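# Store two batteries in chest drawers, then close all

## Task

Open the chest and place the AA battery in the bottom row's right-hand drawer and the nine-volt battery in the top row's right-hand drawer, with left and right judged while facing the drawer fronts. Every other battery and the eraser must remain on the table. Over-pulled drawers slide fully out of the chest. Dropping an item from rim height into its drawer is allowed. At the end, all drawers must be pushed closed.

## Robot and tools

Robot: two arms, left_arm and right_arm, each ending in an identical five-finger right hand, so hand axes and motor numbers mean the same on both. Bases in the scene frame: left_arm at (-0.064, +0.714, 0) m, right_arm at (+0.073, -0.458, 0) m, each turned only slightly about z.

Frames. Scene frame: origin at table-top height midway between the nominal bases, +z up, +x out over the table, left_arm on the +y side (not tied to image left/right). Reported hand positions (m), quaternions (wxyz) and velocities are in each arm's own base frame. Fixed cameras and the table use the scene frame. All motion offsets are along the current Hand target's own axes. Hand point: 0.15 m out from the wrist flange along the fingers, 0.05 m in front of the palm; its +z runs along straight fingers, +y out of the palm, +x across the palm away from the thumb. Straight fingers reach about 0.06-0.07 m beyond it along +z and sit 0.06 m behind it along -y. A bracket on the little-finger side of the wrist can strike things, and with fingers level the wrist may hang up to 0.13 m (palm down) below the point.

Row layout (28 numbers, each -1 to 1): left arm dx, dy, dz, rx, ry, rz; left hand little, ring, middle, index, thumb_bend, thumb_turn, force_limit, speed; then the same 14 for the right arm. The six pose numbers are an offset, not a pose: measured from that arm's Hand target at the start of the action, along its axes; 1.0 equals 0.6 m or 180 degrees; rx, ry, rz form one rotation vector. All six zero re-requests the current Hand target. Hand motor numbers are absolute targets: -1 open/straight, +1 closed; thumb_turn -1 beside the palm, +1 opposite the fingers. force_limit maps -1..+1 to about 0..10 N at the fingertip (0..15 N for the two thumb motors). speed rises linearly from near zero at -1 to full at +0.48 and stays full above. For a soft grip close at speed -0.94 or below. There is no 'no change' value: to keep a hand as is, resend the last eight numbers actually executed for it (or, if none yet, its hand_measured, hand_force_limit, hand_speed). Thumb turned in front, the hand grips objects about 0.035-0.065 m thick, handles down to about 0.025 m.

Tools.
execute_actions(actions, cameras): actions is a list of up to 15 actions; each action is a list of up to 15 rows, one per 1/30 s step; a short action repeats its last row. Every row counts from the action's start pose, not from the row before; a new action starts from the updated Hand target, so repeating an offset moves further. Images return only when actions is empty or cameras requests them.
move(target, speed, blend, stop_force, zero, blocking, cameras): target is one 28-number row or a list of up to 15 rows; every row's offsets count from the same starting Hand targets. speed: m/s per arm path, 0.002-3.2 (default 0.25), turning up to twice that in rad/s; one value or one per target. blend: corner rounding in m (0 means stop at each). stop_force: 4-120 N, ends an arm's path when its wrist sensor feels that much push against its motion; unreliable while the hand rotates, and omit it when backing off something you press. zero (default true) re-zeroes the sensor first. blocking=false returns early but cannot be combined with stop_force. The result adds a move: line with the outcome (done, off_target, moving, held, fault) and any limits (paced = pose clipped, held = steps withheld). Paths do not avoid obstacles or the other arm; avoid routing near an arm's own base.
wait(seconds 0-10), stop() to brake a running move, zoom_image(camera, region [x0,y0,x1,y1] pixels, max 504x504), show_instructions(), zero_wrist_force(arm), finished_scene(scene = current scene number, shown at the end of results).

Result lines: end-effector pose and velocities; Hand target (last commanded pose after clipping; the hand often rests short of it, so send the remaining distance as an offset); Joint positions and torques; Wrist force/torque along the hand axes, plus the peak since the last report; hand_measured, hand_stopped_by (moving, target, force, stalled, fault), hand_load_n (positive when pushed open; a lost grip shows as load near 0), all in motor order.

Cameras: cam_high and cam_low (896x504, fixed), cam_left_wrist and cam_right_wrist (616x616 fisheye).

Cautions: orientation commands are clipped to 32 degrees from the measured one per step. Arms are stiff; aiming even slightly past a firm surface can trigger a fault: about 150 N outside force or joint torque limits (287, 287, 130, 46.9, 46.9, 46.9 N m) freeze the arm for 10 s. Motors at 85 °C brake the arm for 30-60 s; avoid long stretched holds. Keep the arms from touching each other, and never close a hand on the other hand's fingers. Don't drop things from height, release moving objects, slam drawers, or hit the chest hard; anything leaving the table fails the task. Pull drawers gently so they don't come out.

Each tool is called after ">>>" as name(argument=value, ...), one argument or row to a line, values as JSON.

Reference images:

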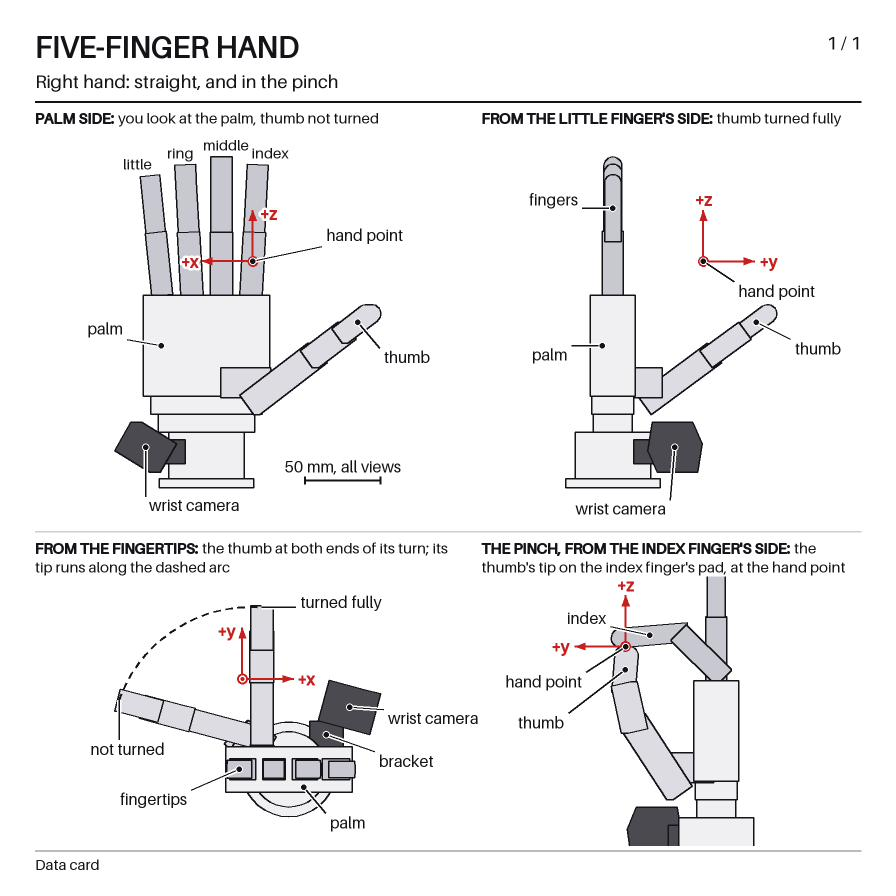

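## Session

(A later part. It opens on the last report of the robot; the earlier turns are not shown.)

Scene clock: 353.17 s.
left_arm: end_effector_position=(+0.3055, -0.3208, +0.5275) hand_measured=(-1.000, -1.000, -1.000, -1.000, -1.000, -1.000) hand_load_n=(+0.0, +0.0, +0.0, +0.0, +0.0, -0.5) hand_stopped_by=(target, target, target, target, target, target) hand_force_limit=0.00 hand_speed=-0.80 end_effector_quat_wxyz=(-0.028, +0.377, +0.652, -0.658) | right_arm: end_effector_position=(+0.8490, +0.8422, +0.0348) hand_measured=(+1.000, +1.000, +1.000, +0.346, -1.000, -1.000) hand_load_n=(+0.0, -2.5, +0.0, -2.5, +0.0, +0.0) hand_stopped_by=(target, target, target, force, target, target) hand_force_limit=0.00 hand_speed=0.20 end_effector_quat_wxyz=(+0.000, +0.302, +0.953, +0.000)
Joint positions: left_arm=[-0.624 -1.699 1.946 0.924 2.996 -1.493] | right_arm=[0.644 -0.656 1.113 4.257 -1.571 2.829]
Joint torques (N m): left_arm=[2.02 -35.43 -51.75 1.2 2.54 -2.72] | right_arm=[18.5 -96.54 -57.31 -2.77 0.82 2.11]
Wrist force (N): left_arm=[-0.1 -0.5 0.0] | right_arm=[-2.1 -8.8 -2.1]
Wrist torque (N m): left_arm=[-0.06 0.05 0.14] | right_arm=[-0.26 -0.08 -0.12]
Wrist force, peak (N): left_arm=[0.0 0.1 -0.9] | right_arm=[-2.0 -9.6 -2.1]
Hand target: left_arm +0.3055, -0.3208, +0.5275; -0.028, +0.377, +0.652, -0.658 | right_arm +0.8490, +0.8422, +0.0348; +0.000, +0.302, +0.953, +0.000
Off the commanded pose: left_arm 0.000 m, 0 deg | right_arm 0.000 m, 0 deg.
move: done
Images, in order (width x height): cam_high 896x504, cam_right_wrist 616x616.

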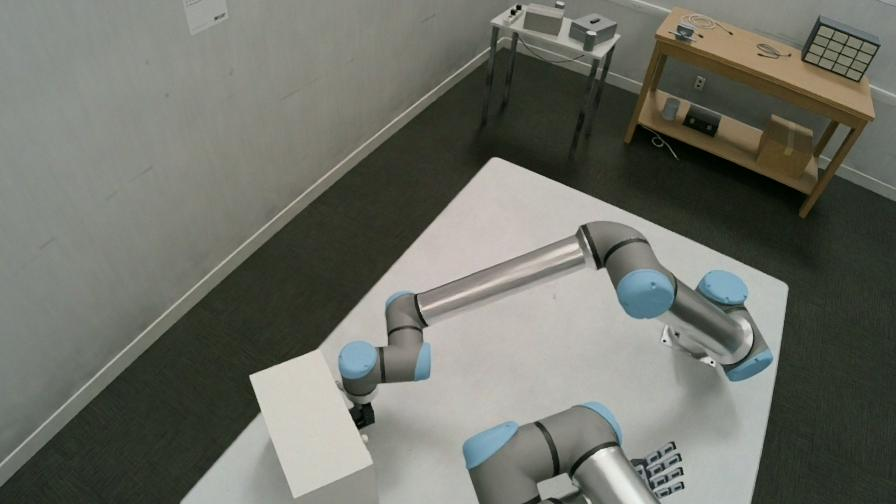

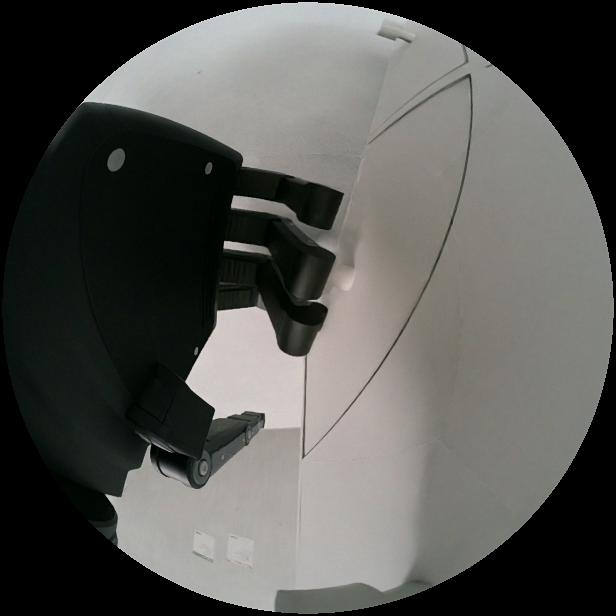

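>>> zoom_image(
  camera="cam_right_wrist",
  region=[290, 50, 540, 480],
)

>>> move(
  target=[0,0,0,0,0,0,-1,-1,-1,-1,-1,-1,0.0,-0.8,0,-0.25,-0.15,0,0,0,1,1,1,1,-1,-1,0.0,0.2],
  speed=0.3,
  cameras=["cam_high","cam_right_wrist"],
)

Scaled by 1.172 from the camera's 616x616 image, which has a finer 880x880 frame.

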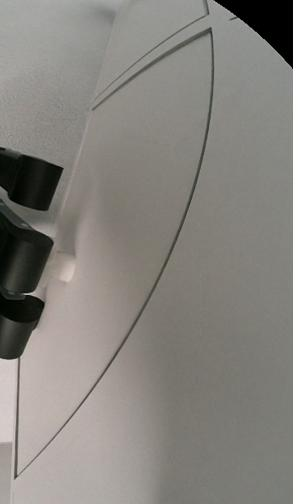

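Scene clock: 355.10 s.
left_arm: end_effector_position=(+0.3055, -0.3208, +0.5275) hand_measured=(-1.000, -1.000, -1.000, -1.000, -1.000, -1.000) hand_load_n=(+0.0, +0.0, +0.0, +0.0, +0.0, +0.0) hand_stopped_by=(target, target, target, target, target, target) hand_force_limit=0.00 hand_speed=-0.80 end_effector_quat_wxyz=(-0.028, +0.377, +0.652, -0.658) | right_arm: end_effector_position=(+0.7627, +0.7196, +0.1249) hand_measured=(+1.000, +1.000, +1.000, +0.346, -1.000, -1.000) hand_load_n=(+0.0, +0.0, +0.0, +0.0, -0.5, +0.0) hand_stopped_by=(target, target, target, force, target, target) hand_force_limit=0.00 hand_speed=0.20 end_effector_quat_wxyz=(+0.000, +0.302, +0.953, -0.001)
Joint positions: left_arm=[-0.624 -1.699 1.946 0.924 2.996 -1.493] | right_arm=[0.597 -0.953 1.481 4.186 -1.571 2.782]
Joint torques (N m): left_arm=[2.97 -33.72 -49.91 1.18 2.31 -2.71] | right_arm=[-10.5 -104.27 -26.99 -5.66 2.06 -3.03]
Wrist force (N): left_arm=[0.0 -0.2 -0.3] | right_arm=[0.7 -0.7 -0.2]
Wrist torque (N m): left_arm=[0.00 0.04 0.15] | right_arm=[-0.19 -0.15 0.18]
Wrist force, peak (N): left_arm=[-0.1 -0.4 -0.8] | right_arm=[-2.3 -9.6 -2.3]
Hand target: left_arm +0.3055, -0.3208, +0.5275; -0.028, +0.377, +0.652, -0.658 | right_arm +0.7627, +0.7196, +0.1250; +0.000, +0.302, +0.953, +0.000
Off the commanded pose: left_arm 0.000 m, 0 deg | right_arm 0.000 m, 0 deg.
move: done
Images, in order (width x height): cam_high 896x504, cam_right_wrist 616x616.

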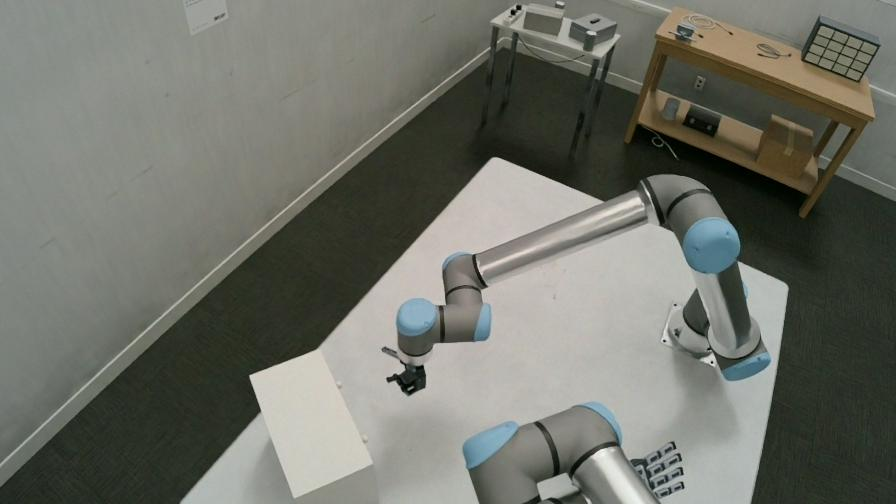

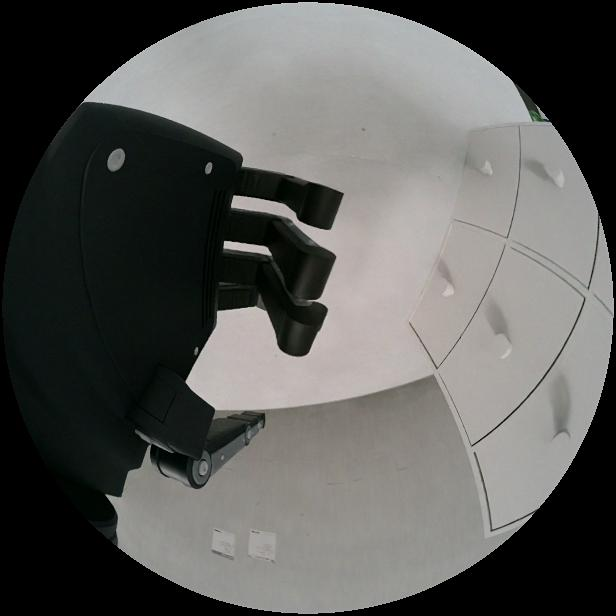

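>>> finished_scene(
  scene=1,
)

The scene is finished: the task was done.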